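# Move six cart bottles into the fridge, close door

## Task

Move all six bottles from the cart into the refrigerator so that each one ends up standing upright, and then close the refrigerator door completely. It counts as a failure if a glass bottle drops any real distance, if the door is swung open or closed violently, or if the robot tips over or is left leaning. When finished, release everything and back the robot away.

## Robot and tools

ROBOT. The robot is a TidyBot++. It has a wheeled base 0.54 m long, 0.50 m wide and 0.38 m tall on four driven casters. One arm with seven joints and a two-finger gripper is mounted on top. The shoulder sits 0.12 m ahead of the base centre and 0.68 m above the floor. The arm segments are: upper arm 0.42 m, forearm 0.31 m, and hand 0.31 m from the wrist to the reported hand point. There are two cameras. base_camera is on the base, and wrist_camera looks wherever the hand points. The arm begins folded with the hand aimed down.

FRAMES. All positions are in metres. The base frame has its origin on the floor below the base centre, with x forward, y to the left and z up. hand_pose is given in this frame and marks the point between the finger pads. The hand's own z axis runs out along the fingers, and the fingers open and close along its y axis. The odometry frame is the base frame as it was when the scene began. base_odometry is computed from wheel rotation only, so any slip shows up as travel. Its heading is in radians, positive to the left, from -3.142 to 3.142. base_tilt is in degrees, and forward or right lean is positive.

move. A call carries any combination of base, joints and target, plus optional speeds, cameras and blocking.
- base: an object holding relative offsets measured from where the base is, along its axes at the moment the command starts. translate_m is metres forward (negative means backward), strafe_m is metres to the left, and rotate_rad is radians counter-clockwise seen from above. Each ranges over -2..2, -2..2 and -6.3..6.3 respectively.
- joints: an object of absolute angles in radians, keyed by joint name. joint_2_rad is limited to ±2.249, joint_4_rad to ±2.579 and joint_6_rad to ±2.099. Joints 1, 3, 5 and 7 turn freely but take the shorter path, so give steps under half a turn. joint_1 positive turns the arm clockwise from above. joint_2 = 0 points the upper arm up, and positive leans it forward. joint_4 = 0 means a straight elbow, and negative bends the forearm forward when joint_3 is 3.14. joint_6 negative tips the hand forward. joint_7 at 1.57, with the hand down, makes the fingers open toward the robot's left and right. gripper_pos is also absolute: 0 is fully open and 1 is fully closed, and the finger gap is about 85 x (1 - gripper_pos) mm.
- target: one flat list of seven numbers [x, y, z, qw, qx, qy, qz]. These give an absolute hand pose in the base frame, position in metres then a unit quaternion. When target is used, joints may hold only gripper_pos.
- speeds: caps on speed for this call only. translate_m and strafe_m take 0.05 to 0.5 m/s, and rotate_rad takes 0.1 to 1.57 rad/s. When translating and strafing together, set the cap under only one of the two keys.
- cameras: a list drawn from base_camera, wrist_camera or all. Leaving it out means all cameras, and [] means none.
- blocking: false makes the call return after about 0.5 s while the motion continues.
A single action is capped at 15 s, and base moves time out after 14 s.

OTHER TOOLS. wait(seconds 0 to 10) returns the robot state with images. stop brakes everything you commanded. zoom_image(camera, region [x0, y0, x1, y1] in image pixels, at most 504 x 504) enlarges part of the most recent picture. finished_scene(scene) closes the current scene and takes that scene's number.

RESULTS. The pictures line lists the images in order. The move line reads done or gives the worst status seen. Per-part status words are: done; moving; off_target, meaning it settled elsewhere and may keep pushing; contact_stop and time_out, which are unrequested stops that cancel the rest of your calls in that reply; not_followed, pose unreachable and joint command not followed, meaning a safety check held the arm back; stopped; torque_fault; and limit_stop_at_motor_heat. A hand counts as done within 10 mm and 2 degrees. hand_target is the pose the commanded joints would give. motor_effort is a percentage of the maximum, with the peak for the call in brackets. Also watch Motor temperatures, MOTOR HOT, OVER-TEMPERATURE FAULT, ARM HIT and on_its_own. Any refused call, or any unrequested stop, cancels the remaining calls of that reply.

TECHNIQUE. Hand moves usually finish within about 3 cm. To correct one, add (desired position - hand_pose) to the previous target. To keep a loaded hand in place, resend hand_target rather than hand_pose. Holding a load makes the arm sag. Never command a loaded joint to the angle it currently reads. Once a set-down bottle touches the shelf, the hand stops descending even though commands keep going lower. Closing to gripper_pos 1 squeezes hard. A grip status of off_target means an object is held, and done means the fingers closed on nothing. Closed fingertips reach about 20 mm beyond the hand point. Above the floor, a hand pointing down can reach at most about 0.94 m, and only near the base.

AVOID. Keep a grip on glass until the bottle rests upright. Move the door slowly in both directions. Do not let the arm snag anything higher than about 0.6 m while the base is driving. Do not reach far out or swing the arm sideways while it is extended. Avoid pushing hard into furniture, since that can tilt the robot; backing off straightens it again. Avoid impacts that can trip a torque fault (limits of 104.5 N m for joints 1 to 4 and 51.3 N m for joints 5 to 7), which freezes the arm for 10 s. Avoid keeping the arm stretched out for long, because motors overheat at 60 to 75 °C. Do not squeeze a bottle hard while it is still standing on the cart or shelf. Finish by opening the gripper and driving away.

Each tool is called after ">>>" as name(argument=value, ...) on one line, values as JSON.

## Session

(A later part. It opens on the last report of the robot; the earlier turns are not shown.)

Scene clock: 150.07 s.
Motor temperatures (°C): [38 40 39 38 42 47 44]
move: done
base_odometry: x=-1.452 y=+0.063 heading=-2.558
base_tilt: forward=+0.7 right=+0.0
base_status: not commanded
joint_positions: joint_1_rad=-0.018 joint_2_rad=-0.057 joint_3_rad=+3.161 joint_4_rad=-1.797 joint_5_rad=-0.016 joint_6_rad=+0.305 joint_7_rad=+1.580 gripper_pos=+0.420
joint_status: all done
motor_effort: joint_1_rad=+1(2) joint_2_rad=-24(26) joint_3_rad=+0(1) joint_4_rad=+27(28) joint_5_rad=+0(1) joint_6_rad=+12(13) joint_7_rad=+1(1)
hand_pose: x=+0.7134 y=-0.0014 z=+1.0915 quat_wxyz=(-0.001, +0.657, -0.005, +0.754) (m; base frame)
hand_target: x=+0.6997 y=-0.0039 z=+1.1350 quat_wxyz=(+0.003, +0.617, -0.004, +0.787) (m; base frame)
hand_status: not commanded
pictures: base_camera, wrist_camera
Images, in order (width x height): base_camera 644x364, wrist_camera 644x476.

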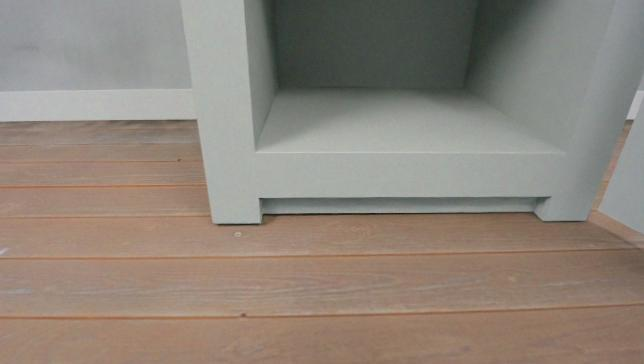

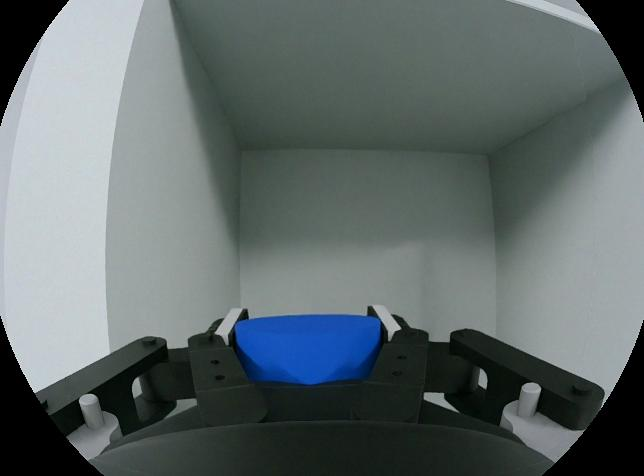

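>>> move(base={"translate_m": 0.19, "strafe_m": 0.05}, speeds={"translate_m": 0.1})

Scene clock: 155.03 s.
Motor temperatures (°C): [38 40 39 38 42 47 44]
move: done
base_odometry: x=-1.583 y=-0.084 heading=-2.558
base_tilt: forward=+0.6 right=-0.1
base_status: done
joint_positions: joint_1_rad=+0.003 joint_2_rad=-0.051 joint_3_rad=+3.187 joint_4_rad=-1.798 joint_5_rad=-0.016 joint_6_rad=+0.313 joint_7_rad=+1.580 gripper_pos=+0.420
joint_status: not commanded
motor_effort: joint_1_rad=-4(7) joint_2_rad=-24(26) joint_3_rad=-6(8) joint_4_rad=+27(28) joint_5_rad=+2(3) joint_6_rad=+12(13) joint_7_rad=+1(1)
hand_pose: x=+0.7152 y=-0.0295 z=+1.0895 quat_wxyz=(+0.016, +0.657, -0.020, +0.754) (m; base frame)
hand_target: x=+0.6997 y=-0.0039 z=+1.1350 quat_wxyz=(+0.003, +0.617, -0.004, +0.787) (m; base frame)
hand_status: not commanded
pictures: base_camera, wrist_camera
Images, in order (width x height): base_camera 644x364, wrist_camera 644x476.

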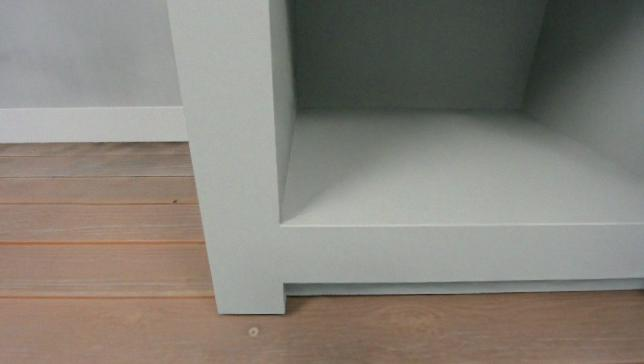

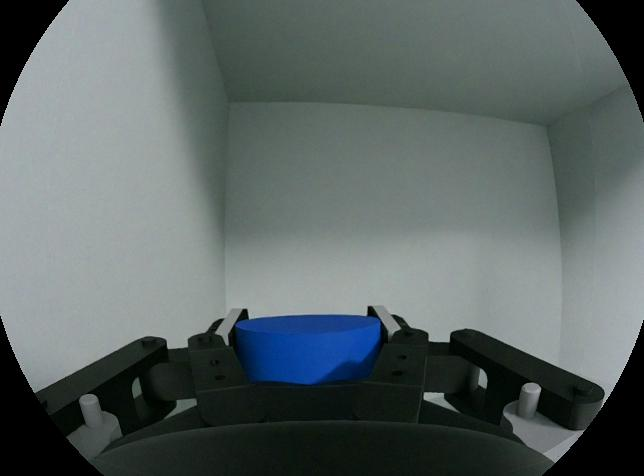

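>>> move(base={"strafe_m": -0.06}, speeds={"strafe_m": 0.1})

Scene clock: 164.63 s.
Motor temperatures (°C): [38 40 39 38 42 47 44]
move: done
base_odometry: x=-1.616 y=-0.034 heading=-2.558
base_tilt: forward=+0.7 right=+0.0
base_status: done
joint_positions: joint_1_rad=-0.017 joint_2_rad=-0.051 joint_3_rad=+3.172 joint_4_rad=-1.798 joint_5_rad=-0.016 joint_6_rad=+0.313 joint_7_rad=+1.580 gripper_pos=+0.420
joint_status: not commanded
motor_effort: joint_1_rad=+0(5) joint_2_rad=-24(26) joint_3_rad=+0(7) joint_4_rad=+27(28) joint_5_rad=+0(2) joint_6_rad=+12(13) joint_7_rad=+1(1)
hand_pose: x=+0.7157 y=-0.0087 z=+1.0893 quat_wxyz=(+0.004, +0.657, -0.009, +0.754) (m; base frame)
hand_target: x=+0.6997 y=-0.0039 z=+1.1350 quat_wxyz=(+0.003, +0.617, -0.004, +0.787) (m; base frame)
hand_status: not commanded
pictures: base_camera, wrist_camera
Images, in order (width x height): base_camera 644x364, wrist_camera 644x476.

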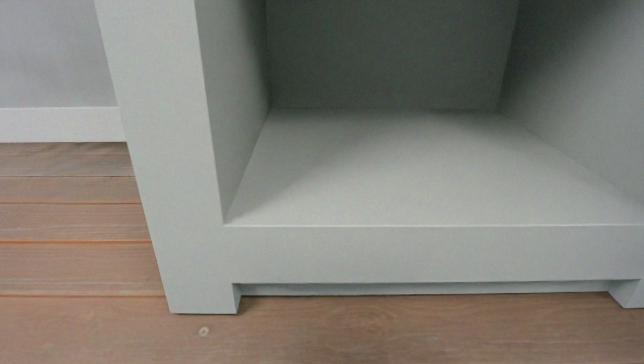

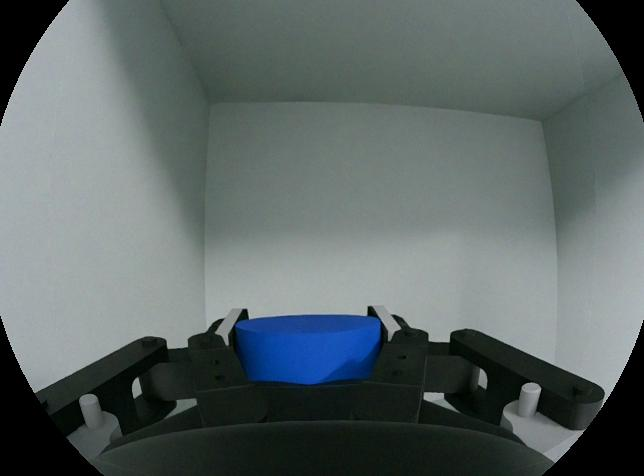

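>>> move(base={"strafe_m": 0.018}, joints={"joint_4_rad": -1.88, "joint_6_rad": 0.51}, speeds={"strafe_m": 0.1}, cameras=["wrist_camera"])

Scene clock: 176.73 s.
Motor temperatures (°C): [38 40 39 38 42 47 44]
move: done
base_odometry: x=-1.606 y=-0.049 heading=-2.558
base_tilt: forward=+0.6 right=-0.1
base_status: done
joint_positions: joint_1_rad=-0.023 joint_2_rad=-0.051 joint_3_rad=+3.167 joint_4_rad=-1.896 joint_5_rad=-0.016 joint_6_rad=+0.446 joint_7_rad=+1.580 gripper_pos=+0.420
joint_status: all done
motor_effort: joint_1_rad=+0(4) joint_2_rad=-24(26) joint_3_rad=-1(4) joint_4_rad=+26(28) joint_5_rad=+0(1) joint_6_rad=+13(13) joint_7_rad=+0(1)
hand_pose: x=+0.7072 y=-0.0027 z=+1.0702 quat_wxyz=(+0.001, +0.644, -0.006, +0.765) (m; base frame)
hand_target: x=+0.6909 y=-0.0042 z=+1.1161 quat_wxyz=(+0.003, +0.601, -0.004, +0.799) (m; base frame)
hand_status: not commanded
pictures: wrist_camera
Images, in order (width x height): wrist_camera 644x476.

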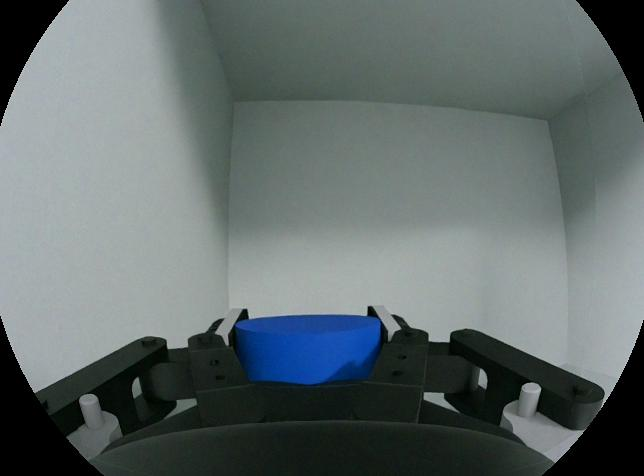

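>>> move(joints={"joint_4_rad": -1.93, "joint_6_rad": 0.56}, cameras=[])

>>> move(joints={"joint_4_rad": -1.96, "joint_6_rad": 0.59}, cameras=["wrist_camera"])

Scene clock: 179.57 s.
Motor temperatures (°C): [38 40 39 38 42 47 44]
move: done
base_odometry: x=-1.606 y=-0.049 heading=-2.558
base_tilt: forward=+0.7 right=+0.0
base_status: not commanded
joint_positions: joint_1_rad=-0.023 joint_2_rad=-0.051 joint_3_rad=+3.167 joint_4_rad=-1.930 joint_5_rad=-0.016 joint_6_rad=+0.515 joint_7_rad=+1.580 gripper_pos=+0.420
joint_status: all done
motor_effort: joint_1_rad=+1(1) joint_2_rad=-21(24) joint_3_rad=+0(1) joint_4_rad=+24(27) joint_5_rad=+0(2) joint_6_rad=+10(13) joint_7_rad=+0(1)
hand_pose: x=+0.7021 y=-0.0030 z=+1.0703 quat_wxyz=(+0.001, +0.631, -0.006, +0.776) (m; base frame)
hand_target: x=+0.6870 y=-0.0042 z=+1.1009 quat_wxyz=(+0.003, +0.601, -0.004, +0.799) (m; base frame)
hand_status: not commanded
pictures: none
No camera images: "cameras" was empty.

Scene clock: 180.20 s.
Motor temperatures (°C): [38 40 39 38 42 47 44]
move: done
base_odometry: x=-1.606 y=-0.049 heading=-2.558
base_tilt: forward=+0.6 right=+0.0
base_status: not commanded
joint_positions: joint_1_rad=-0.023 joint_2_rad=-0.051 joint_3_rad=+3.167 joint_4_rad=-1.950 joint_5_rad=-0.016 joint_6_rad=+0.556 joint_7_rad=+1.580 gripper_pos=+0.420
joint_status: all done
motor_effort: joint_1_rad=+1(2) joint_2_rad=-20(22) joint_3_rad=+0(1) joint_4_rad=+22(24) joint_5_rad=+1(1) joint_6_rad=+8(10) joint_7_rad=+1(1)
hand_pose: x=+0.6987 y=-0.0032 z=+1.0711 quat_wxyz=(+0.001, +0.622, -0.006, +0.783) (m; base frame)
hand_target: x=+0.6842 y=-0.0043 z=+1.0918 quat_wxyz=(+0.004, +0.601, -0.004, +0.799) (m; base frame)
hand_status: not commanded
pictures: wrist_camera
Images, in order (width x height): wrist_camera 644x476.

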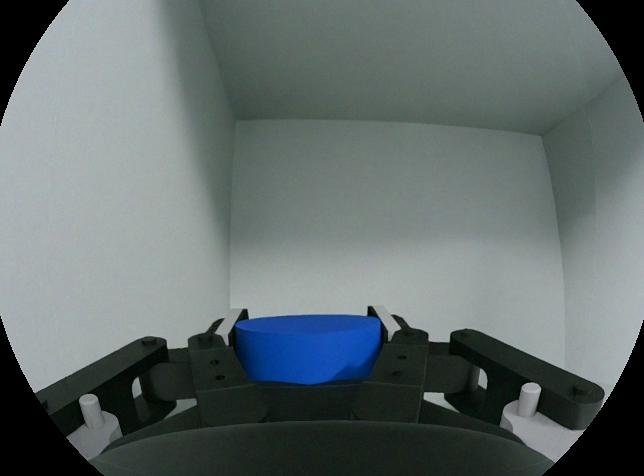

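>>> move(joints={"joint_4_rad": -1.95, "joint_6_rad": 0.55}, cameras=[])

>>> move(joints={"gripper_pos": 0.3}, cameras=["wrist_camera"])

Scene clock: 184.63 s.
Motor temperatures (°C): [38 40 39 38 42 47 44]
move: done
base_odometry: x=-1.606 y=-0.049 heading=-2.558
base_tilt: forward=+0.6 right=-0.1
base_status: not commanded
joint_positions: joint_1_rad=-0.023 joint_2_rad=-0.051 joint_3_rad=+3.167 joint_4_rad=-1.946 joint_5_rad=-0.016 joint_6_rad=+0.547 joint_7_rad=+1.580 gripper_pos=+0.420
joint_status: all done
motor_effort: joint_1_rad=+0(1) joint_2_rad=-19(21) joint_3_rad=-1(1) joint_4_rad=+20(22) joint_5_rad=+1(1) joint_6_rad=+8(9) joint_7_rad=+1(1)
hand_pose: x=+0.6994 y=-0.0031 z=+1.0709 quat_wxyz=(+0.001, +0.624, -0.006, +0.781) (m; base frame)
hand_target: x=+0.6876 y=-0.0042 z=+1.0858 quat_wxyz=(+0.003, +0.613, -0.004, +0.790) (m; base frame)
hand_status: not commanded
pictures: none
No camera images: "cameras" was empty.

Scene clock: 185.57 s.
Motor temperatures (°C): [38 40 39 38 42 47 44]
move: done
base_odometry: x=-1.606 y=-0.049 heading=-2.558
base_tilt: forward=+0.7 right=-0.1
base_status: not commanded
joint_positions: joint_1_rad=-0.023 joint_2_rad=-0.051 joint_3_rad=+3.167 joint_4_rad=-1.946 joint_5_rad=-0.016 joint_6_rad=+0.547 joint_7_rad=+1.580 gripper_pos=+0.300
joint_status: all done
motor_effort: joint_1_rad=+1(2) joint_2_rad=-19(20) joint_3_rad=+0(1) joint_4_rad=+21(21) joint_5_rad=+1(2) joint_6_rad=+8(9) joint_7_rad=+1(1)
hand_pose: x=+0.6993 y=-0.0032 z=+1.0710 quat_wxyz=(+0.001, +0.624, -0.006, +0.781) (m; base frame)
hand_target: x=+0.6876 y=-0.0042 z=+1.0858 quat_wxyz=(+0.003, +0.613, -0.004, +0.790) (m; base frame)
hand_status: not commanded
pictures: wrist_camera
Images, in order (width x height): wrist_camera 644x476.

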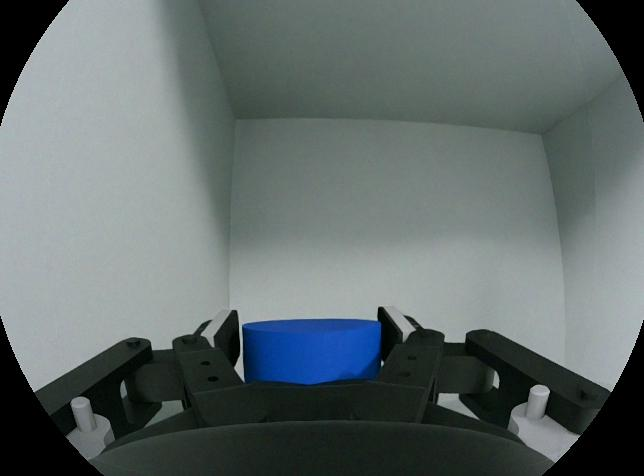

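>>> move(joints={"gripper_pos": 0.2}, base={"strafe_m": -0.004}, cameras=["wrist_camera"])

Scene clock: 188.60 s.
Motor temperatures (°C): [38 40 39 38 42 47 44]
move: done
base_odometry: x=-1.609 y=-0.046 heading=-2.558
base_tilt: forward=+0.6 right=-0.1
base_status: done
joint_positions: joint_1_rad=-0.022 joint_2_rad=-0.052 joint_3_rad=+3.167 joint_4_rad=-1.946 joint_5_rad=-0.016 joint_6_rad=+0.547 joint_7_rad=+1.580 gripper_pos=+0.200
joint_status: all done
motor_effort: joint_1_rad=+1(3) joint_2_rad=-19(21) joint_3_rad=+0(4) joint_4_rad=+21(21) joint_5_rad=+0(2) joint_6_rad=+8(8) joint_7_rad=+1(1)
hand_pose: x=+0.6990 y=-0.0034 z=+1.0713 quat_wxyz=(+0.001, +0.624, -0.006, +0.782) (m; base frame)
hand_target: x=+0.6876 y=-0.0042 z=+1.0858 quat_wxyz=(+0.003, +0.613, -0.004, +0.790) (m; base frame)
hand_status: not commanded
pictures: wrist_camera
Images, in order (width x height): wrist_camera 644x476.

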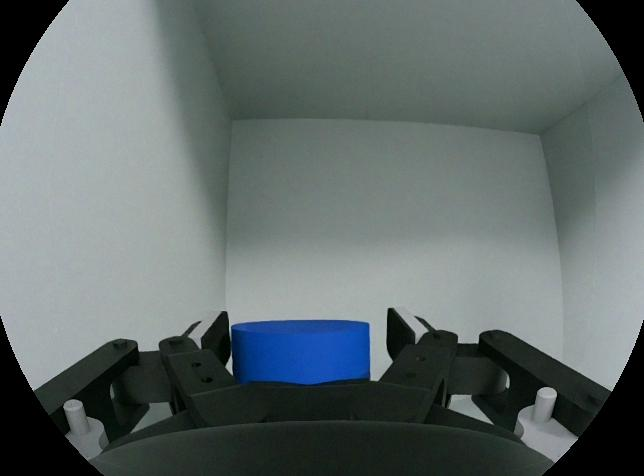

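>>> move(joints={"gripper_pos": 0.15}, base={"strafe_m": 0.004}, cameras=["wrist_camera"])

Scene clock: 190.57 s.
Motor temperatures (°C): [38 40 39 38 42 47 44]
move: done
base_odometry: x=-1.606 y=-0.049 heading=-2.558
base_tilt: forward=+0.6 right=+0.0
base_status: done
joint_positions: joint_1_rad=-0.022 joint_2_rad=-0.052 joint_3_rad=+3.167 joint_4_rad=-1.946 joint_5_rad=-0.016 joint_6_rad=+0.547 joint_7_rad=+1.580 gripper_pos=+0.150
joint_status: all done
motor_effort: joint_1_rad=+1(4) joint_2_rad=-18(20) joint_3_rad=-1(3) joint_4_rad=+21(21) joint_5_rad=+0(1) joint_6_rad=+8(8) joint_7_rad=+1(1)
hand_pose: x=+0.6990 y=-0.0034 z=+1.0714 quat_wxyz=(+0.001, +0.624, -0.006, +0.782) (m; base frame)
hand_target: x=+0.6876 y=-0.0042 z=+1.0858 quat_wxyz=(+0.003, +0.613, -0.004, +0.790) (m; base frame)
hand_status: not commanded
pictures: wrist_camera
Images, in order (width x height): wrist_camera 644x476.

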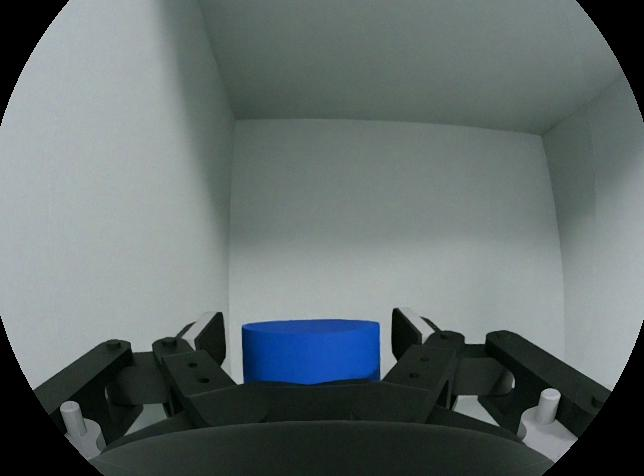

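Now I can regrasp? First back off to inspect.

>>> move(base={"translate_m": -0.16}, speeds={"translate_m": 0.12}, cameras=["wrist_camera"])

>>> move(joints={"joint_1_rad": 0, "joint_2_rad": -0.43, "joint_3_rad": 3.142, "joint_4_rad": -1.538, "joint_5_rad": 0, "joint_6_rad": -0.73, "joint_7_rad": 1.571}, base={"translate_m": -0.12})

Scene clock: 195.90 s.
Motor temperatures (°C): [38 40 39 38 42 47 44]
move: done
base_odometry: x=-1.473 y=+0.040 heading=-2.558
base_tilt: forward=+0.6 right=+0.0
base_status: done
joint_positions: joint_1_rad=-0.022 joint_2_rad=-0.062 joint_3_rad=+3.167 joint_4_rad=-1.946 joint_5_rad=-0.016 joint_6_rad=+0.547 joint_7_rad=+1.580 gripper_pos=+0.150
joint_status: not commanded
motor_effort: joint_1_rad=+1(2) joint_2_rad=-19(24) joint_3_rad=+0(1) joint_4_rad=+21(22) joint_5_rad=+0(1) joint_6_rad=+8(9) joint_7_rad=+0(1)
hand_pose: x=+0.6951 y=-0.0035 z=+1.0770 quat_wxyz=(+0.001, +0.620, -0.006, +0.785) (m; base frame)
hand_target: x=+0.6876 y=-0.0042 z=+1.0858 quat_wxyz=(+0.003, +0.613, -0.004, +0.790) (m; base frame)
hand_status: not commanded
pictures: wrist_camera
Images, in order (width x height): wrist_camera 644x476.

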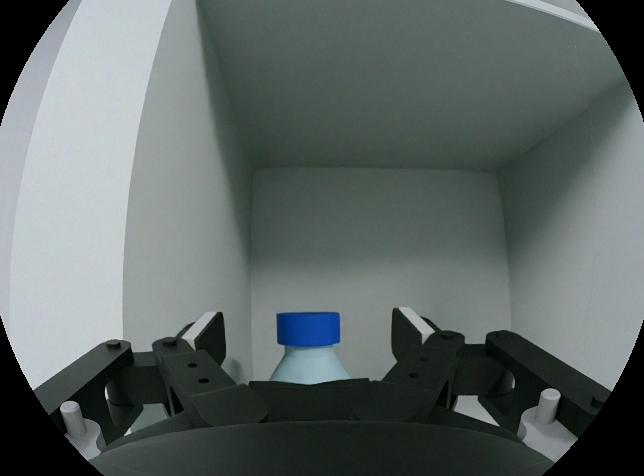

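Scene clock: 198.03 s.
Motor temperatures (°C): [38 40 39 38 42 47 44]
move: done
base_odometry: x=-1.373 y=+0.106 heading=-2.558
base_tilt: forward=+0.7 right=-0.1
base_status: done
joint_positions: joint_1_rad=-0.018 joint_2_rad=-0.415 joint_3_rad=+3.164 joint_4_rad=-1.551 joint_5_rad=-0.016 joint_6_rad=-0.685 joint_7_rad=+1.580 gripper_pos=+0.150
joint_status: all done
motor_effort: joint_1_rad=+0(2) joint_2_rad=-5(24) joint_3_rad=+0(2) joint_4_rad=+20(23) joint_5_rad=+0(2) joint_6_rad=+8(10) joint_7_rad=+0(2)
hand_pose: x=+0.5363 y=-0.0007 z=+1.1226 quat_wxyz=(-0.008, +0.790, -0.002, +0.614) (m; base frame)
hand_target: x=+0.5251 y=+0.0011 z=+1.1224 quat_wxyz=(+0.000, +0.795, +0.000, +0.607) (m; base frame)
hand_status: not commanded
pictures: base_camera, wrist_camera
Images, in order (width x height): base_camera 644x364, wrist_camera 644x476.

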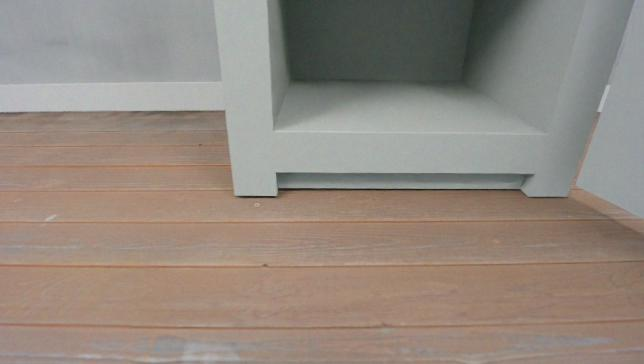

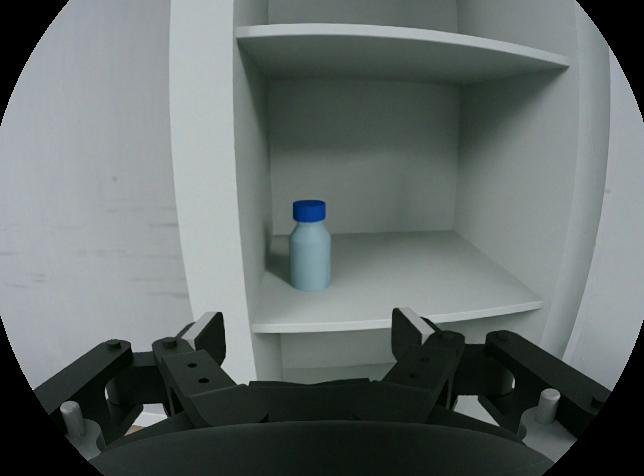

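>>> move(base={"translate_m": -0.627, "strafe_m": -0.105}, joints={"joint_6_rad": -0.93, "gripper_pos": 0.25}, cameras=[])

>>> move(base={"rotate_rad": -1.425})

Scene clock: 222.93 s.
Motor temperatures (°C): [38 40 39 38 42 47 44]
move: done
base_odometry: x=-0.907 y=+0.539 heading=-2.559
base_tilt: forward=+0.6 right=-0.1
base_status: done
joint_positions: joint_1_rad=-0.016 joint_2_rad=-0.434 joint_3_rad=+3.162 joint_4_rad=-1.545 joint_5_rad=-0.016 joint_6_rad=-0.902 joint_7_rad=+1.580 gripper_pos=+0.250
joint_status: all done
motor_effort: joint_1_rad=+0(2) joint_2_rad=-4(10) joint_3_rad=+0(2) joint_4_rad=+19(23) joint_5_rad=+0(1) joint_6_rad=+7(9) joint_7_rad=+1(1)
hand_pose: x=+0.5052 y=+0.0009 z=+1.0704 quat_wxyz=(-0.009, +0.845, +0.000, +0.535) (m; base frame)
hand_target: x=+0.5028 y=+0.0011 z=+1.0644 quat_wxyz=(+0.000, +0.852, +0.000, +0.524) (m; base frame)
hand_status: not commanded
pictures: none
No camera images: "cameras" was empty.

Scene clock: 225.13 s.
Motor temperatures (°C): [38 40 39 38 42 47 44]
move: done
base_odometry: x=-0.907 y=+0.539 heading=+2.300
base_tilt: forward=+0.6 right=+0.0
base_status: done
joint_positions: joint_1_rad=-0.011 joint_2_rad=-0.434 joint_3_rad=+3.157 joint_4_rad=-1.545 joint_5_rad=-0.016 joint_6_rad=-0.902 joint_7_rad=+1.580 gripper_pos=+0.250
joint_status: not commanded
motor_effort: joint_1_rad=+0(2) joint_2_rad=-3(5) joint_3_rad=+0(2) joint_4_rad=+20(20) joint_5_rad=+0(1) joint_6_rad=+7(8) joint_7_rad=+1(1)
hand_pose: x=+0.5052 y=+0.0018 z=+1.0704 quat_wxyz=(-0.008, +0.845, +0.000, +0.535) (m; base frame)
hand_target: x=+0.5028 y=+0.0011 z=+1.0644 quat_wxyz=(+0.000, +0.852, +0.000, +0.524) (m; base frame)
hand_status: not commanded
pictures: base_camera, wrist_camera
Images, in order (width x height): base_camera 644x364, wrist_camera 644x476.

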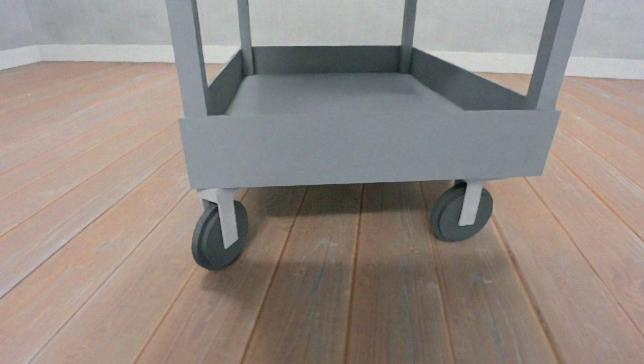

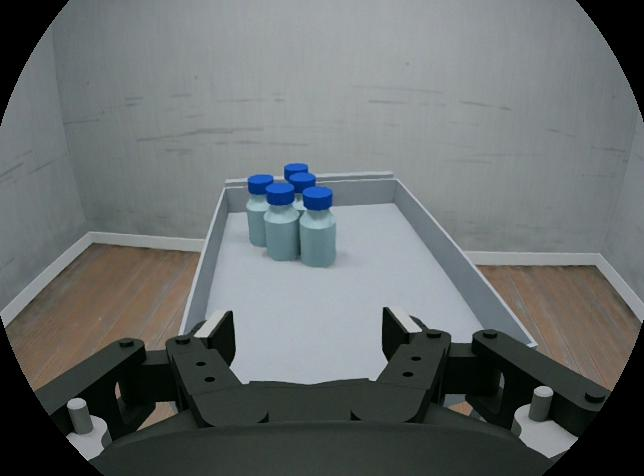

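>>> move(base={"translate_m": 0.25}, speeds={"translate_m": 0.3}, target=[0.72, 0, 0.932, 0, 0.8434, 0, 0.5373], cameras=["wrist_camera"])

Scene clock: 229.33 s.
Motor temperatures (°C): [38 40 39 38 42 47 44]
move: off_target
base_odometry: x=-1.074 y=+0.726 heading=+2.299
base_tilt: forward=+0.6 right=-0.1
base_status: done
joint_positions: joint_1_rad=-0.011 joint_2_rad=+0.032 joint_3_rad=+3.157 joint_4_rad=-1.672 joint_5_rad=-0.016 joint_6_rad=-0.354 joint_7_rad=+1.580 gripper_pos=+0.250
joint_status: not commanded
motor_effort: joint_1_rad=+0(1) joint_2_rad=-23(29) joint_3_rad=-1(2) joint_4_rad=+22(23) joint_5_rad=+0(1) joint_6_rad=+7(8) joint_7_rad=+1(1)
hand_pose: x=+0.7194 y=+0.0008 z=+0.9147 quat_wxyz=(-0.003, +0.857, -0.003, +0.516) (m; base frame)
hand_target: x=+0.7200 y=+0.0000 z=+0.9320 quat_wxyz=(+0.000, +0.843, +0.000, +0.537) (m; base frame)
hand_status: off_target (0.017 m and 3.0 deg from the pose sent, 0.256 m and 0.9 deg at the start)
pictures: wrist_camera
Images, in order (width x height): wrist_camera 644x476.

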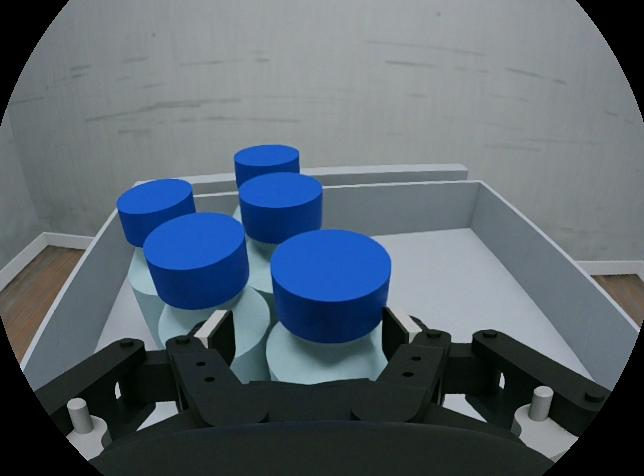

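>>> move(base={"strafe_m": -0.010}, cameras=[])

>>> move(base={"translate_m": 0.025}, speeds={"translate_m": 0.08}, cameras=["wrist_camera"])

Scene clock: 232.30 s.
Motor temperatures (°C): [38 40 39 38 42 47 44]
move: done
base_odometry: x=-1.067 y=+0.733 heading=+2.300
base_tilt: forward=+0.7 right=-0.1
base_status: done
joint_positions: joint_1_rad=-0.012 joint_2_rad=+0.032 joint_3_rad=+3.157 joint_4_rad=-1.672 joint_5_rad=-0.016 joint_6_rad=-0.348 joint_7_rad=+1.580 gripper_pos=+0.250
joint_status: not commanded
motor_effort: joint_1_rad=+1(2) joint_2_rad=-23(25) joint_3_rad=+0(4) joint_4_rad=+21(22) joint_5_rad=+1(1) joint_6_rad=+7(8) joint_7_rad=+1(1)
hand_pose: x=+0.7203 y=+0.0008 z=+0.9164 quat_wxyz=(-0.003, +0.855, -0.003, +0.518) (m; base frame)
hand_target: x=+0.7200 y=+0.0000 z=+0.9320 quat_wxyz=(+0.000, +0.843, +0.000, +0.537) (m; base frame)
hand_status: not commanded
pictures: none
No camera images: "cameras" was empty.

Scene clock: 233.10 s.
Motor temperatures (°C): [38 40 39 38 42 47 44]
move: done
base_odometry: x=-1.083 y=+0.752 heading=+2.299
base_tilt: forward=+0.6 right=-0.1
base_status: done
joint_positions: joint_1_rad=-0.012 joint_2_rad=+0.031 joint_3_rad=+3.157 joint_4_rad=-1.672 joint_5_rad=-0.016 joint_6_rad=-0.346 joint_7_rad=+1.580 gripper_pos=+0.250
joint_status: not commanded
motor_effort: joint_1_rad=+1(3) joint_2_rad=-22(25) joint_3_rad=+0(2) joint_4_rad=+21(22) joint_5_rad=+0(1) joint_6_rad=+8(8) joint_7_rad=+1(1)
hand_pose: x=+0.7202 y=+0.0008 z=+0.9175 quat_wxyz=(-0.003, +0.855, -0.003, +0.519) (m; base frame)
hand_target: x=+0.7200 y=+0.0000 z=+0.9320 quat_wxyz=(+0.000, +0.843, +0.000, +0.537) (m; base frame)
hand_status: not commanded
pictures: wrist_camera
Images, in order (width x height): wrist_camera 644x476.

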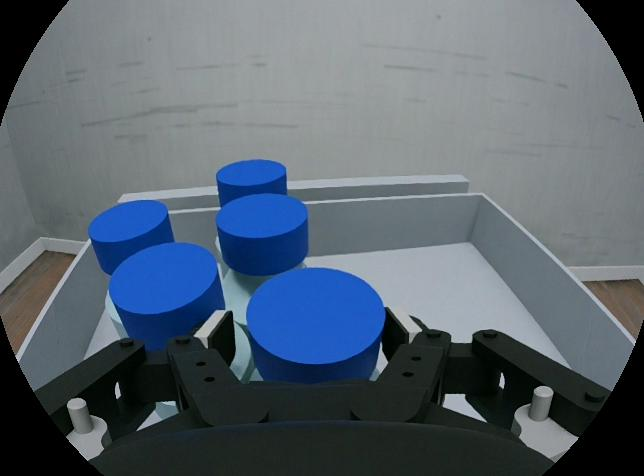

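>>> move(base={"translate_m": 0.018}, speeds={"translate_m": 0.08}, target=[0.72, 0, 0.926, 0, 0.8434, 0, 0.5373], cameras=["wrist_camera"])

Scene clock: 237.07 s.
Motor temperatures (°C): [38 40 39 38 42 47 44]
move: off_target
base_odometry: x=-1.095 y=+0.765 heading=+2.299
base_tilt: forward=+0.6 right=+0.0
base_status: done
joint_positions: joint_1_rad=-0.012 joint_2_rad=+0.033 joint_3_rad=+3.157 joint_4_rad=-1.687 joint_5_rad=-0.016 joint_6_rad=-0.327 joint_7_rad=+1.580 gripper_pos=+0.250
joint_status: not commanded
motor_effort: joint_1_rad=-1(2) joint_2_rad=-22(24) joint_3_rad=-1(3) joint_4_rad=+21(22) joint_5_rad=-1(1) joint_6_rad=+7(8) joint_7_rad=+1(1)
hand_pose: x=+0.7204 y=+0.0006 z=+0.9129 quat_wxyz=(-0.003, +0.854, -0.003, +0.520) (m; base frame)
hand_target: x=+0.7200 y=+0.0000 z=+0.9260 quat_wxyz=(+0.000, +0.843, +0.000, +0.537) (m; base frame)
hand_status: off_target (0.013 m and 2.3 deg from the pose sent, 0.009 m and 2.5 deg at the start)
pictures: wrist_camera
Images, in order (width x height): wrist_camera 644x476.

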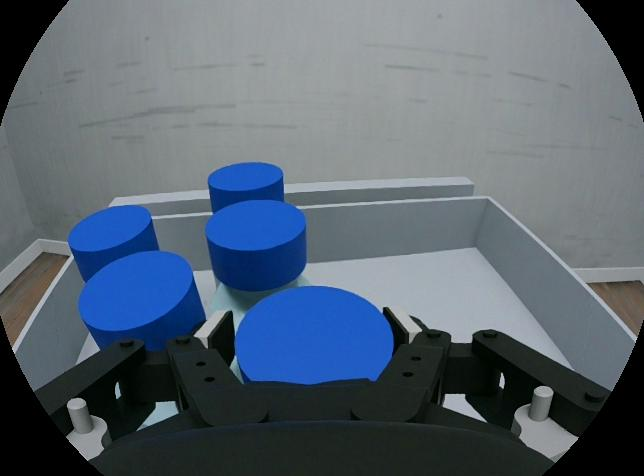

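Good. Grip and lift.

>>> move(joints={"gripper_pos": 1.0}, cameras=[])

>>> move(target=[0.722, 0, 1.06, 0, 0.8434, 0, 0.5373], cameras=["wrist_camera"])

>>> move(base={"translate_m": -0.627, "strafe_m": -0.06}, joints={"joint_2_rad": -0.27, "joint_4_rad": -1.17, "joint_6_rad": -1.08}, cameras=["wrist_camera"])

Scene clock: 240.17 s.
Motor temperatures (°C): [38 40 39 38 42 47 44]
move: off_target
base_odometry: x=-1.095 y=+0.765 heading=+2.299
base_tilt: forward=+0.7 right=-0.2
base_status: not commanded
joint_positions: joint_1_rad=-0.012 joint_2_rad=+0.033 joint_3_rad=+3.157 joint_4_rad=-1.687 joint_5_rad=-0.016 joint_6_rad=-0.326 joint_7_rad=+1.580 gripper_pos=+0.419
joint_status: gripper_pos off_target (ended at +0.419, target +1.000)
motor_effort: joint_1_rad=+0(2) joint_2_rad=-21(23) joint_3_rad=+0(3) joint_4_rad=+21(22) joint_5_rad=+1(1) joint_6_rad=+7(8) joint_7_rad=+1(1)
hand_pose: x=+0.7205 y=+0.0006 z=+0.9132 quat_wxyz=(-0.003, +0.854, -0.003, +0.521) (m; base frame)
hand_target: x=+0.7200 y=+0.0000 z=+0.9260 quat_wxyz=(+0.000, +0.843, +0.000, +0.537) (m; base frame)
hand_status: not commanded
pictures: none
No camera images: "cameras" was empty.

Scene clock: 242.07 s.
Motor temperatures (°C): [38 40 39 38 42 47 44]
move: off_target
base_odometry: x=-1.095 y=+0.765 heading=+2.299
base_tilt: forward=+0.7 right=+0.0
base_status: not commanded
joint_positions: joint_1_rad=-0.012 joint_2_rad=+0.065 joint_3_rad=+3.158 joint_4_rad=-1.272 joint_5_rad=-0.016 joint_6_rad=-0.702 joint_7_rad=+1.580 gripper_pos=+0.419
joint_status: not commanded
motor_effort: joint_1_rad=+0(2) joint_2_rad=-28(31) joint_3_rad=+0(2) joint_4_rad=+26(28) joint_5_rad=+0(1) joint_6_rad=+10(12) joint_7_rad=+0(1)
hand_pose: x=+0.7303 y=+0.0023 z=+1.0342 quat_wxyz=(-0.004, +0.852, +0.000, +0.524) (m; base frame)
hand_target: x=+0.7220 y=+0.0000 z=+1.0600 quat_wxyz=(+0.000, +0.843, +0.000, +0.537) (m; base frame)
hand_status: off_target (0.027 m and 1.9 deg from the pose sent, 0.147 m and 2.3 deg at the start)
pictures: wrist_camera
Images, in order (width x height): wrist_camera 644x476.

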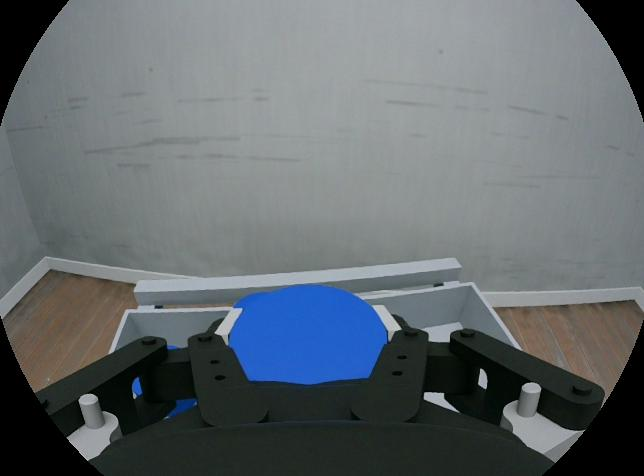

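Scene clock: 244.47 s.
Motor temperatures (°C): [38 40 39 38 42 47 44]
move: done
base_odometry: x=-0.633 y=+0.337 heading=+2.299
base_tilt: forward=+0.5 right=-0.1
base_status: done
joint_positions: joint_1_rad=-0.013 joint_2_rad=-0.253 joint_3_rad=+3.158 joint_4_rad=-1.198 joint_5_rad=-0.016 joint_6_rad=-1.062 joint_7_rad=+1.580 gripper_pos=+0.419
joint_status: all done
motor_effort: joint_1_rad=+1(2) joint_2_rad=-11(34) joint_3_rad=+0(2) joint_4_rad=+22(28) joint_5_rad=+0(1) joint_6_rad=+11(12) joint_7_rad=+0(1)
hand_pose: x=+0.5506 y=+0.0026 z=+1.1423 quat_wxyz=(-0.007, +0.843, +0.002, +0.538) (m; base frame)
hand_target: x=+0.5389 y=-0.0017 z=+1.1590 quat_wxyz=(-0.004, +0.836, +0.000, +0.549) (m; base frame)
hand_status: not commanded
pictures: wrist_camera
Images, in order (width x height): wrist_camera 644x476.

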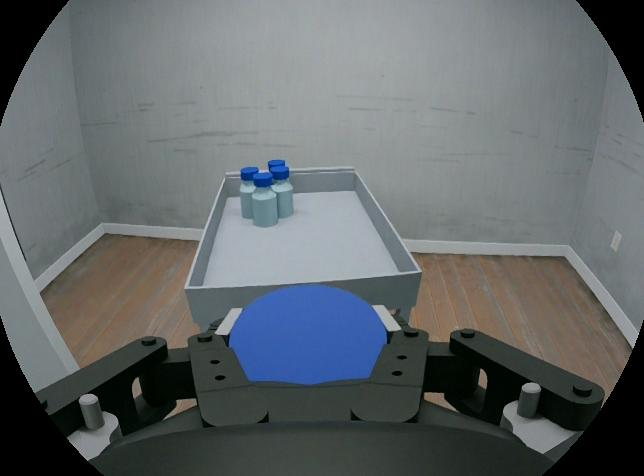

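>>> move(base={"rotate_rad": 1.4255}, speeds={"rotate_rad": 0.8}, cameras=[])

>>> move(base={"translate_m": 0.716, "strafe_m": -0.315}, speeds={"translate_m": 0.4})

Scene clock: 253.90 s.
Motor temperatures (°C): [38 40 39 38 42 47 44]
move: done
base_odometry: x=-0.633 y=+0.337 heading=-2.559
base_tilt: forward=+0.6 right=-0.1
base_status: done
joint_positions: joint_1_rad=-0.014 joint_2_rad=-0.253 joint_3_rad=+3.161 joint_4_rad=-1.198 joint_5_rad=-0.016 joint_6_rad=-1.062 joint_7_rad=+1.580 gripper_pos=+0.419
joint_status: not commanded
motor_effort: joint_1_rad=+0(3) joint_2_rad=-11(13) joint_3_rad=+0(3) joint_4_rad=+22(23) joint_5_rad=+0(3) joint_6_rad=+11(11) joint_7_rad=+0(1)
hand_pose: x=+0.5506 y=+0.0017 z=+1.1423 quat_wxyz=(-0.006, +0.843, +0.001, +0.538) (m; base frame)
hand_target: x=+0.5389 y=-0.0017 z=+1.1590 quat_wxyz=(-0.004, +0.836, +0.000, +0.549) (m; base frame)
hand_status: not commanded
pictures: none
No camera images: "cameras" was empty.

Scene clock: 257.00 s.
Motor temperatures (°C): [38 40 39 38 42 47 44]
move: done
base_odometry: x=-1.404 y=+0.206 heading=-2.558
base_tilt: forward=+0.6 right=+0.0
base_status: done
joint_positions: joint_1_rad=-0.014 joint_2_rad=-0.249 joint_3_rad=+3.161 joint_4_rad=-1.198 joint_5_rad=-0.016 joint_6_rad=-1.063 joint_7_rad=+1.580 gripper_pos=+0.419
joint_status: not commanded
motor_effort: joint_1_rad=+0(2) joint_2_rad=-13(15) joint_3_rad=+0(2) joint_4_rad=+23(23) joint_5_rad=+0(1) joint_6_rad=+11(12) joint_7_rad=+0(1)
hand_pose: x=+0.5523 y=+0.0017 z=+1.1402 quat_wxyz=(-0.006, +0.845, +0.001, +0.535) (m; base frame)
hand_target: x=+0.5389 y=-0.0017 z=+1.1590 quat_wxyz=(-0.004, +0.836, +0.000, +0.549) (m; base frame)
hand_status: not commanded
pictures: base_camera, wrist_camera
Images, in order (width x height): base_camera 644x364, wrist_camera 644x476.

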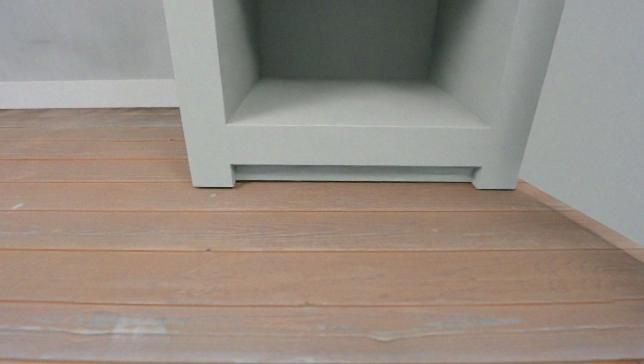

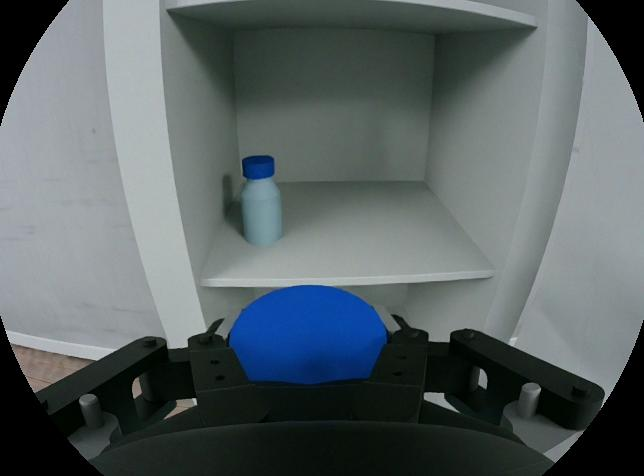

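>>> move(base={"translate_m": 0.2}, joints={"joint_1_rad": 0.22, "joint_2_rad": -0.22, "joint_4_rad": -1.2, "joint_6_rad": -1.02}, speeds={"translate_m": 0.2})

Scene clock: 264.53 s.
Motor temperatures (°C): [38 40 39 38 42 47 44]
move: done
base_odometry: x=-1.572 y=+0.096 heading=-2.559
base_tilt: forward=+0.7 right=-0.1
base_status: done
joint_positions: joint_1_rad=+0.205 joint_2_rad=-0.199 joint_3_rad=+3.161 joint_4_rad=-1.212 joint_5_rad=-0.016 joint_6_rad=-1.064 joint_7_rad=+1.580 gripper_pos=+0.419
joint_status: all done
motor_effort: joint_1_rad=+1(2) joint_2_rad=-14(18) joint_3_rad=+0(1) joint_4_rad=+23(24) joint_5_rad=+0(2) joint_6_rad=+10(12) joint_7_rad=+0(1)
hand_pose: x=+0.5646 y=-0.0973 z=+1.1100 quat_wxyz=(+0.049, +0.856, -0.093, +0.505) (m; base frame)
hand_target: x=+0.5583 y=-0.1092 z=+1.1380 quat_wxyz=(+0.062, +0.835, -0.101, +0.537) (m; base frame)
hand_status: not commanded
pictures: base_camera, wrist_camera
Images, in order (width x height): base_camera 644x364, wrist_camera 644x476.

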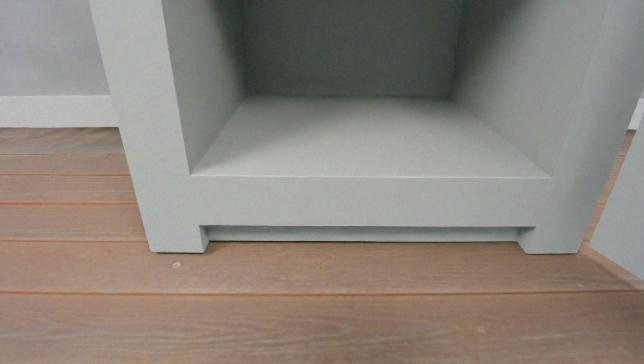

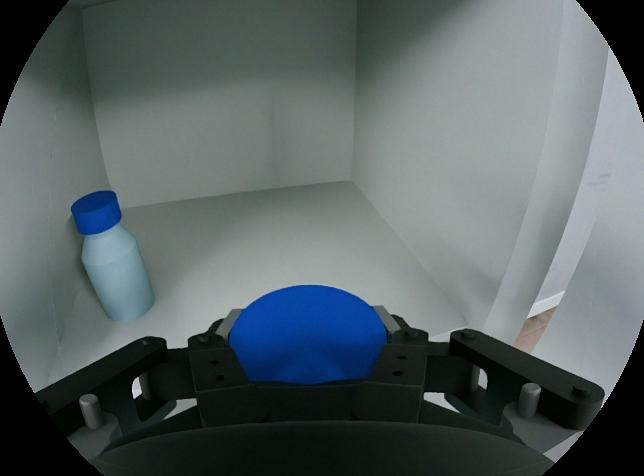

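>>> move(base={"translate_m": 0.235}, speeds={"translate_m": 0.15})

Scene clock: 268.10 s.
Motor temperatures (°C): [38 40 39 38 42 47 44]
move: done
base_odometry: x=-1.768 y=-0.033 heading=-2.559
base_tilt: forward=+0.7 right=-0.1
base_status: done
joint_positions: joint_1_rad=+0.206 joint_2_rad=-0.193 joint_3_rad=+3.161 joint_4_rad=-1.212 joint_5_rad=-0.016 joint_6_rad=-1.064 joint_7_rad=+1.580 gripper_pos=+0.419
joint_status: not commanded
motor_effort: joint_1_rad=+1(2) joint_2_rad=-15(19) joint_3_rad=+0(2) joint_4_rad=+23(24) joint_5_rad=+0(1) joint_6_rad=+11(11) joint_7_rad=+1(1)
hand_pose: x=+0.5670 y=-0.0981 z=+1.1071 quat_wxyz=(+0.049, +0.858, -0.094, +0.503) (m; base frame)
hand_target: x=+0.5583 y=-0.1092 z=+1.1380 quat_wxyz=(+0.062, +0.835, -0.101, +0.537) (m; base frame)
hand_status: not commanded
pictures: base_camera, wrist_camera
Images, in order (width x height): base_camera 644x364, wrist_camera 644x476.

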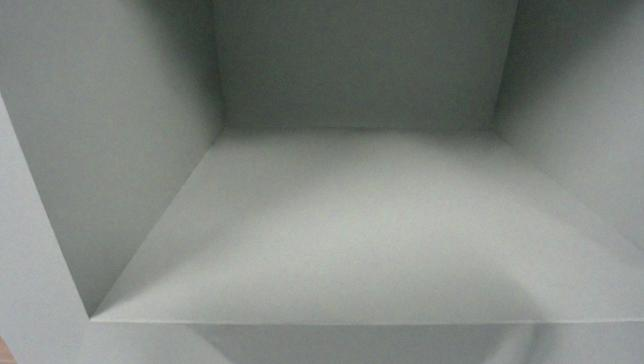

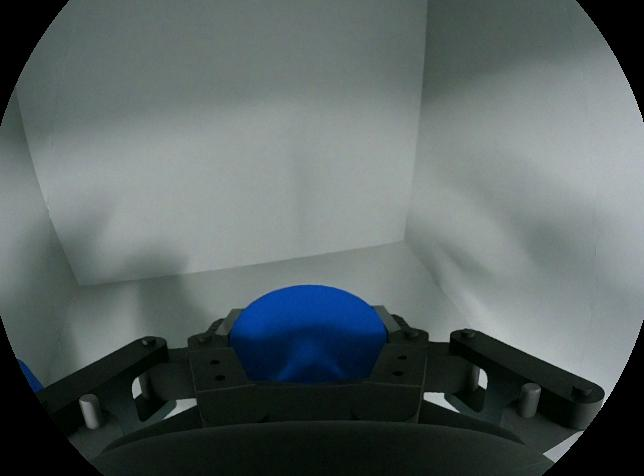

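>>> move(joints={"joint_4_rad": -1.27, "joint_6_rad": -0.92}, cameras=[])

>>> move(joints={"joint_4_rad": -1.30, "joint_6_rad": -0.89}, cameras=["wrist_camera"])

Scene clock: 271.40 s.
Motor temperatures (°C): [38 40 39 38 42 47 44]
move: done
base_odometry: x=-1.768 y=-0.033 heading=-2.559
base_tilt: forward=+0.6 right=-0.1
base_status: not commanded
joint_positions: joint_1_rad=+0.206 joint_2_rad=-0.193 joint_3_rad=+3.161 joint_4_rad=-1.283 joint_5_rad=-0.016 joint_6_rad=-0.975 joint_7_rad=+1.580 gripper_pos=+0.419
joint_status: all done
motor_effort: joint_1_rad=+1(1) joint_2_rad=-16(17) joint_3_rad=+0(0) joint_4_rad=+23(25) joint_5_rad=+0(1) joint_6_rad=+10(12) joint_7_rad=+1(1)
hand_pose: x=+0.5802 y=-0.1013 z=+1.0927 quat_wxyz=(+0.050, +0.853, -0.094, +0.510) (m; base frame)
hand_target: x=+0.5732 y=-0.1130 z=+1.1279 quat_wxyz=(+0.063, +0.827, -0.101, +0.549) (m; base frame)
hand_status: not commanded
pictures: none
No camera images: "cameras" was empty.

Scene clock: 272.07 s.
Motor temperatures (°C): [38 40 39 38 42 47 44]
move: done
base_odometry: x=-1.768 y=-0.033 heading=-2.559
base_tilt: forward=+0.6 right=+0.0
base_status: not commanded
joint_positions: joint_1_rad=+0.206 joint_2_rad=-0.193 joint_3_rad=+3.161 joint_4_rad=-1.313 joint_5_rad=-0.016 joint_6_rad=-0.943 joint_7_rad=+1.580 gripper_pos=+0.419
joint_status: all done
motor_effort: joint_1_rad=+0(2) joint_2_rad=-15(17) joint_3_rad=+0(0) joint_4_rad=+24(25) joint_5_rad=+0(1) joint_6_rad=+10(11) joint_7_rad=+1(1)
hand_pose: x=+0.5846 y=-0.1024 z=+1.0850 quat_wxyz=(+0.050, +0.853, -0.094, +0.511) (m; base frame)
hand_target: x=+0.5776 y=-0.1141 z=+1.1197 quat_wxyz=(+0.063, +0.827, -0.101, +0.549) (m; base frame)
hand_status: not commanded
pictures: wrist_camera
Images, in order (width x height): wrist_camera 644x476.

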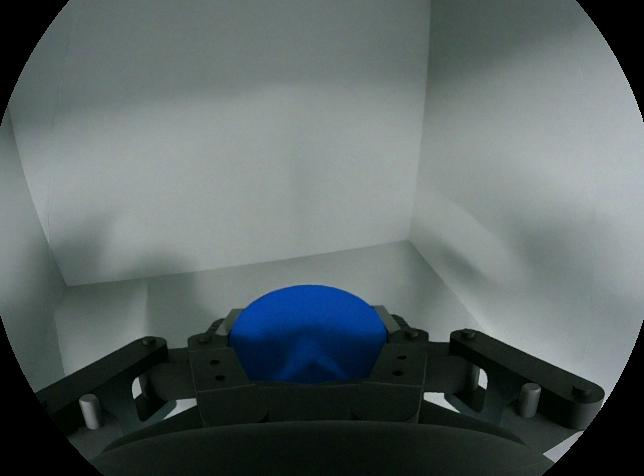

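>>> move(joints={"joint_4_rad": -1.33, "joint_6_rad": -0.84}, cameras=[])

>>> move(joints={"joint_4_rad": -1.36, "joint_6_rad": -0.81}, cameras=[])

>>> move(joints={"joint_4_rad": -1.38, "joint_6_rad": -0.79}, cameras=["wrist_camera"])

Scene clock: 275.47 s.
Motor temperatures (°C): [38 40 39 38 42 47 44]
move: done
base_odometry: x=-1.768 y=-0.033 heading=-2.559
base_tilt: forward=+0.7 right=+0.0
base_status: not commanded
joint_positions: joint_1_rad=+0.206 joint_2_rad=-0.193 joint_3_rad=+3.161 joint_4_rad=-1.342 joint_5_rad=-0.016 joint_6_rad=-0.892 joint_7_rad=+1.580 gripper_pos=+0.419
joint_status: all done
motor_effort: joint_1_rad=+1(1) joint_2_rad=-16(18) joint_3_rad=+0(0) joint_4_rad=+24(25) joint_5_rad=+0(1) joint_6_rad=+11(12) joint_7_rad=+0(1)
hand_pose: x=+0.5915 y=-0.1041 z=+1.0824 quat_wxyz=(+0.051, +0.847, -0.094, +0.520) (m; base frame)
hand_target: x=+0.5841 y=-0.1158 z=+1.1171 quat_wxyz=(+0.064, +0.822, -0.100, +0.557) (m; base frame)
hand_status: not commanded
pictures: none
No camera images: "cameras" was empty.

Scene clock: 276.13 s.
Motor temperatures (°C): [38 40 39 38 42 47 44]
move: done
base_odometry: x=-1.768 y=-0.033 heading=-2.559
base_tilt: forward=+0.6 right=-0.1
base_status: not commanded
joint_positions: joint_1_rad=+0.206 joint_2_rad=-0.193 joint_3_rad=+3.161 joint_4_rad=-1.373 joint_5_rad=-0.016 joint_6_rad=-0.862 joint_7_rad=+1.580 gripper_pos=+0.419
joint_status: all done
motor_effort: joint_1_rad=+1(1) joint_2_rad=-16(17) joint_3_rad=+0(0) joint_4_rad=+24(26) joint_5_rad=+0(1) joint_6_rad=+10(11) joint_7_rad=+1(1)
hand_pose: x=+0.5950 y=-0.1049 z=+1.0733 quat_wxyz=(+0.051, +0.847, -0.094, +0.520) (m; base frame)
hand_target: x=+0.5880 y=-0.1168 z=+1.1085 quat_wxyz=(+0.064, +0.822, -0.101, +0.557) (m; base frame)
hand_status: not commanded
pictures: none
No camera images: "cameras" was empty.

Scene clock: 276.73 s.
Motor temperatures (°C): [38 40 39 38 42 47 44]
move: done
base_odometry: x=-1.768 y=-0.033 heading=-2.559
base_tilt: forward=+0.6 right=-0.1
base_status: not commanded
joint_positions: joint_1_rad=+0.206 joint_2_rad=-0.193 joint_3_rad=+3.161 joint_4_rad=-1.392 joint_5_rad=-0.016 joint_6_rad=-0.843 joint_7_rad=+1.580 gripper_pos=+0.419
joint_status: all done
motor_effort: joint_1_rad=+1(1) joint_2_rad=-17(18) joint_3_rad=+0(0) joint_4_rad=+24(26) joint_5_rad=+1(1) joint_6_rad=+10(11) joint_7_rad=+1(1)
hand_pose: x=+0.5972 y=-0.1055 z=+1.0676 quat_wxyz=(+0.051, +0.847, -0.094, +0.520) (m; base frame)
hand_target: x=+0.5905 y=-0.1174 z=+1.1028 quat_wxyz=(+0.064, +0.822, -0.101, +0.557) (m; base frame)
hand_status: not commanded
pictures: wrist_camera
Images, in order (width x height): wrist_camera 644x476.

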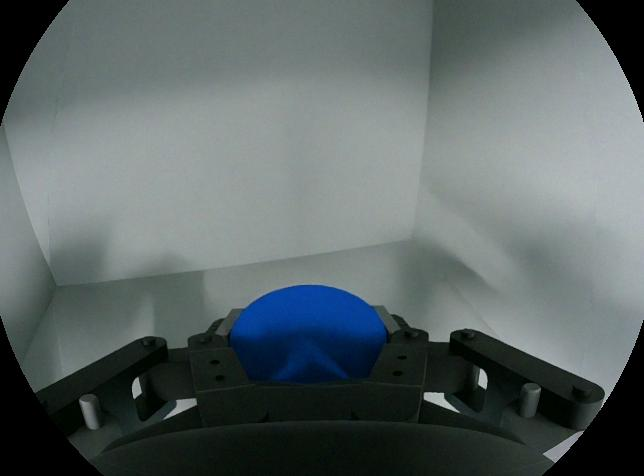

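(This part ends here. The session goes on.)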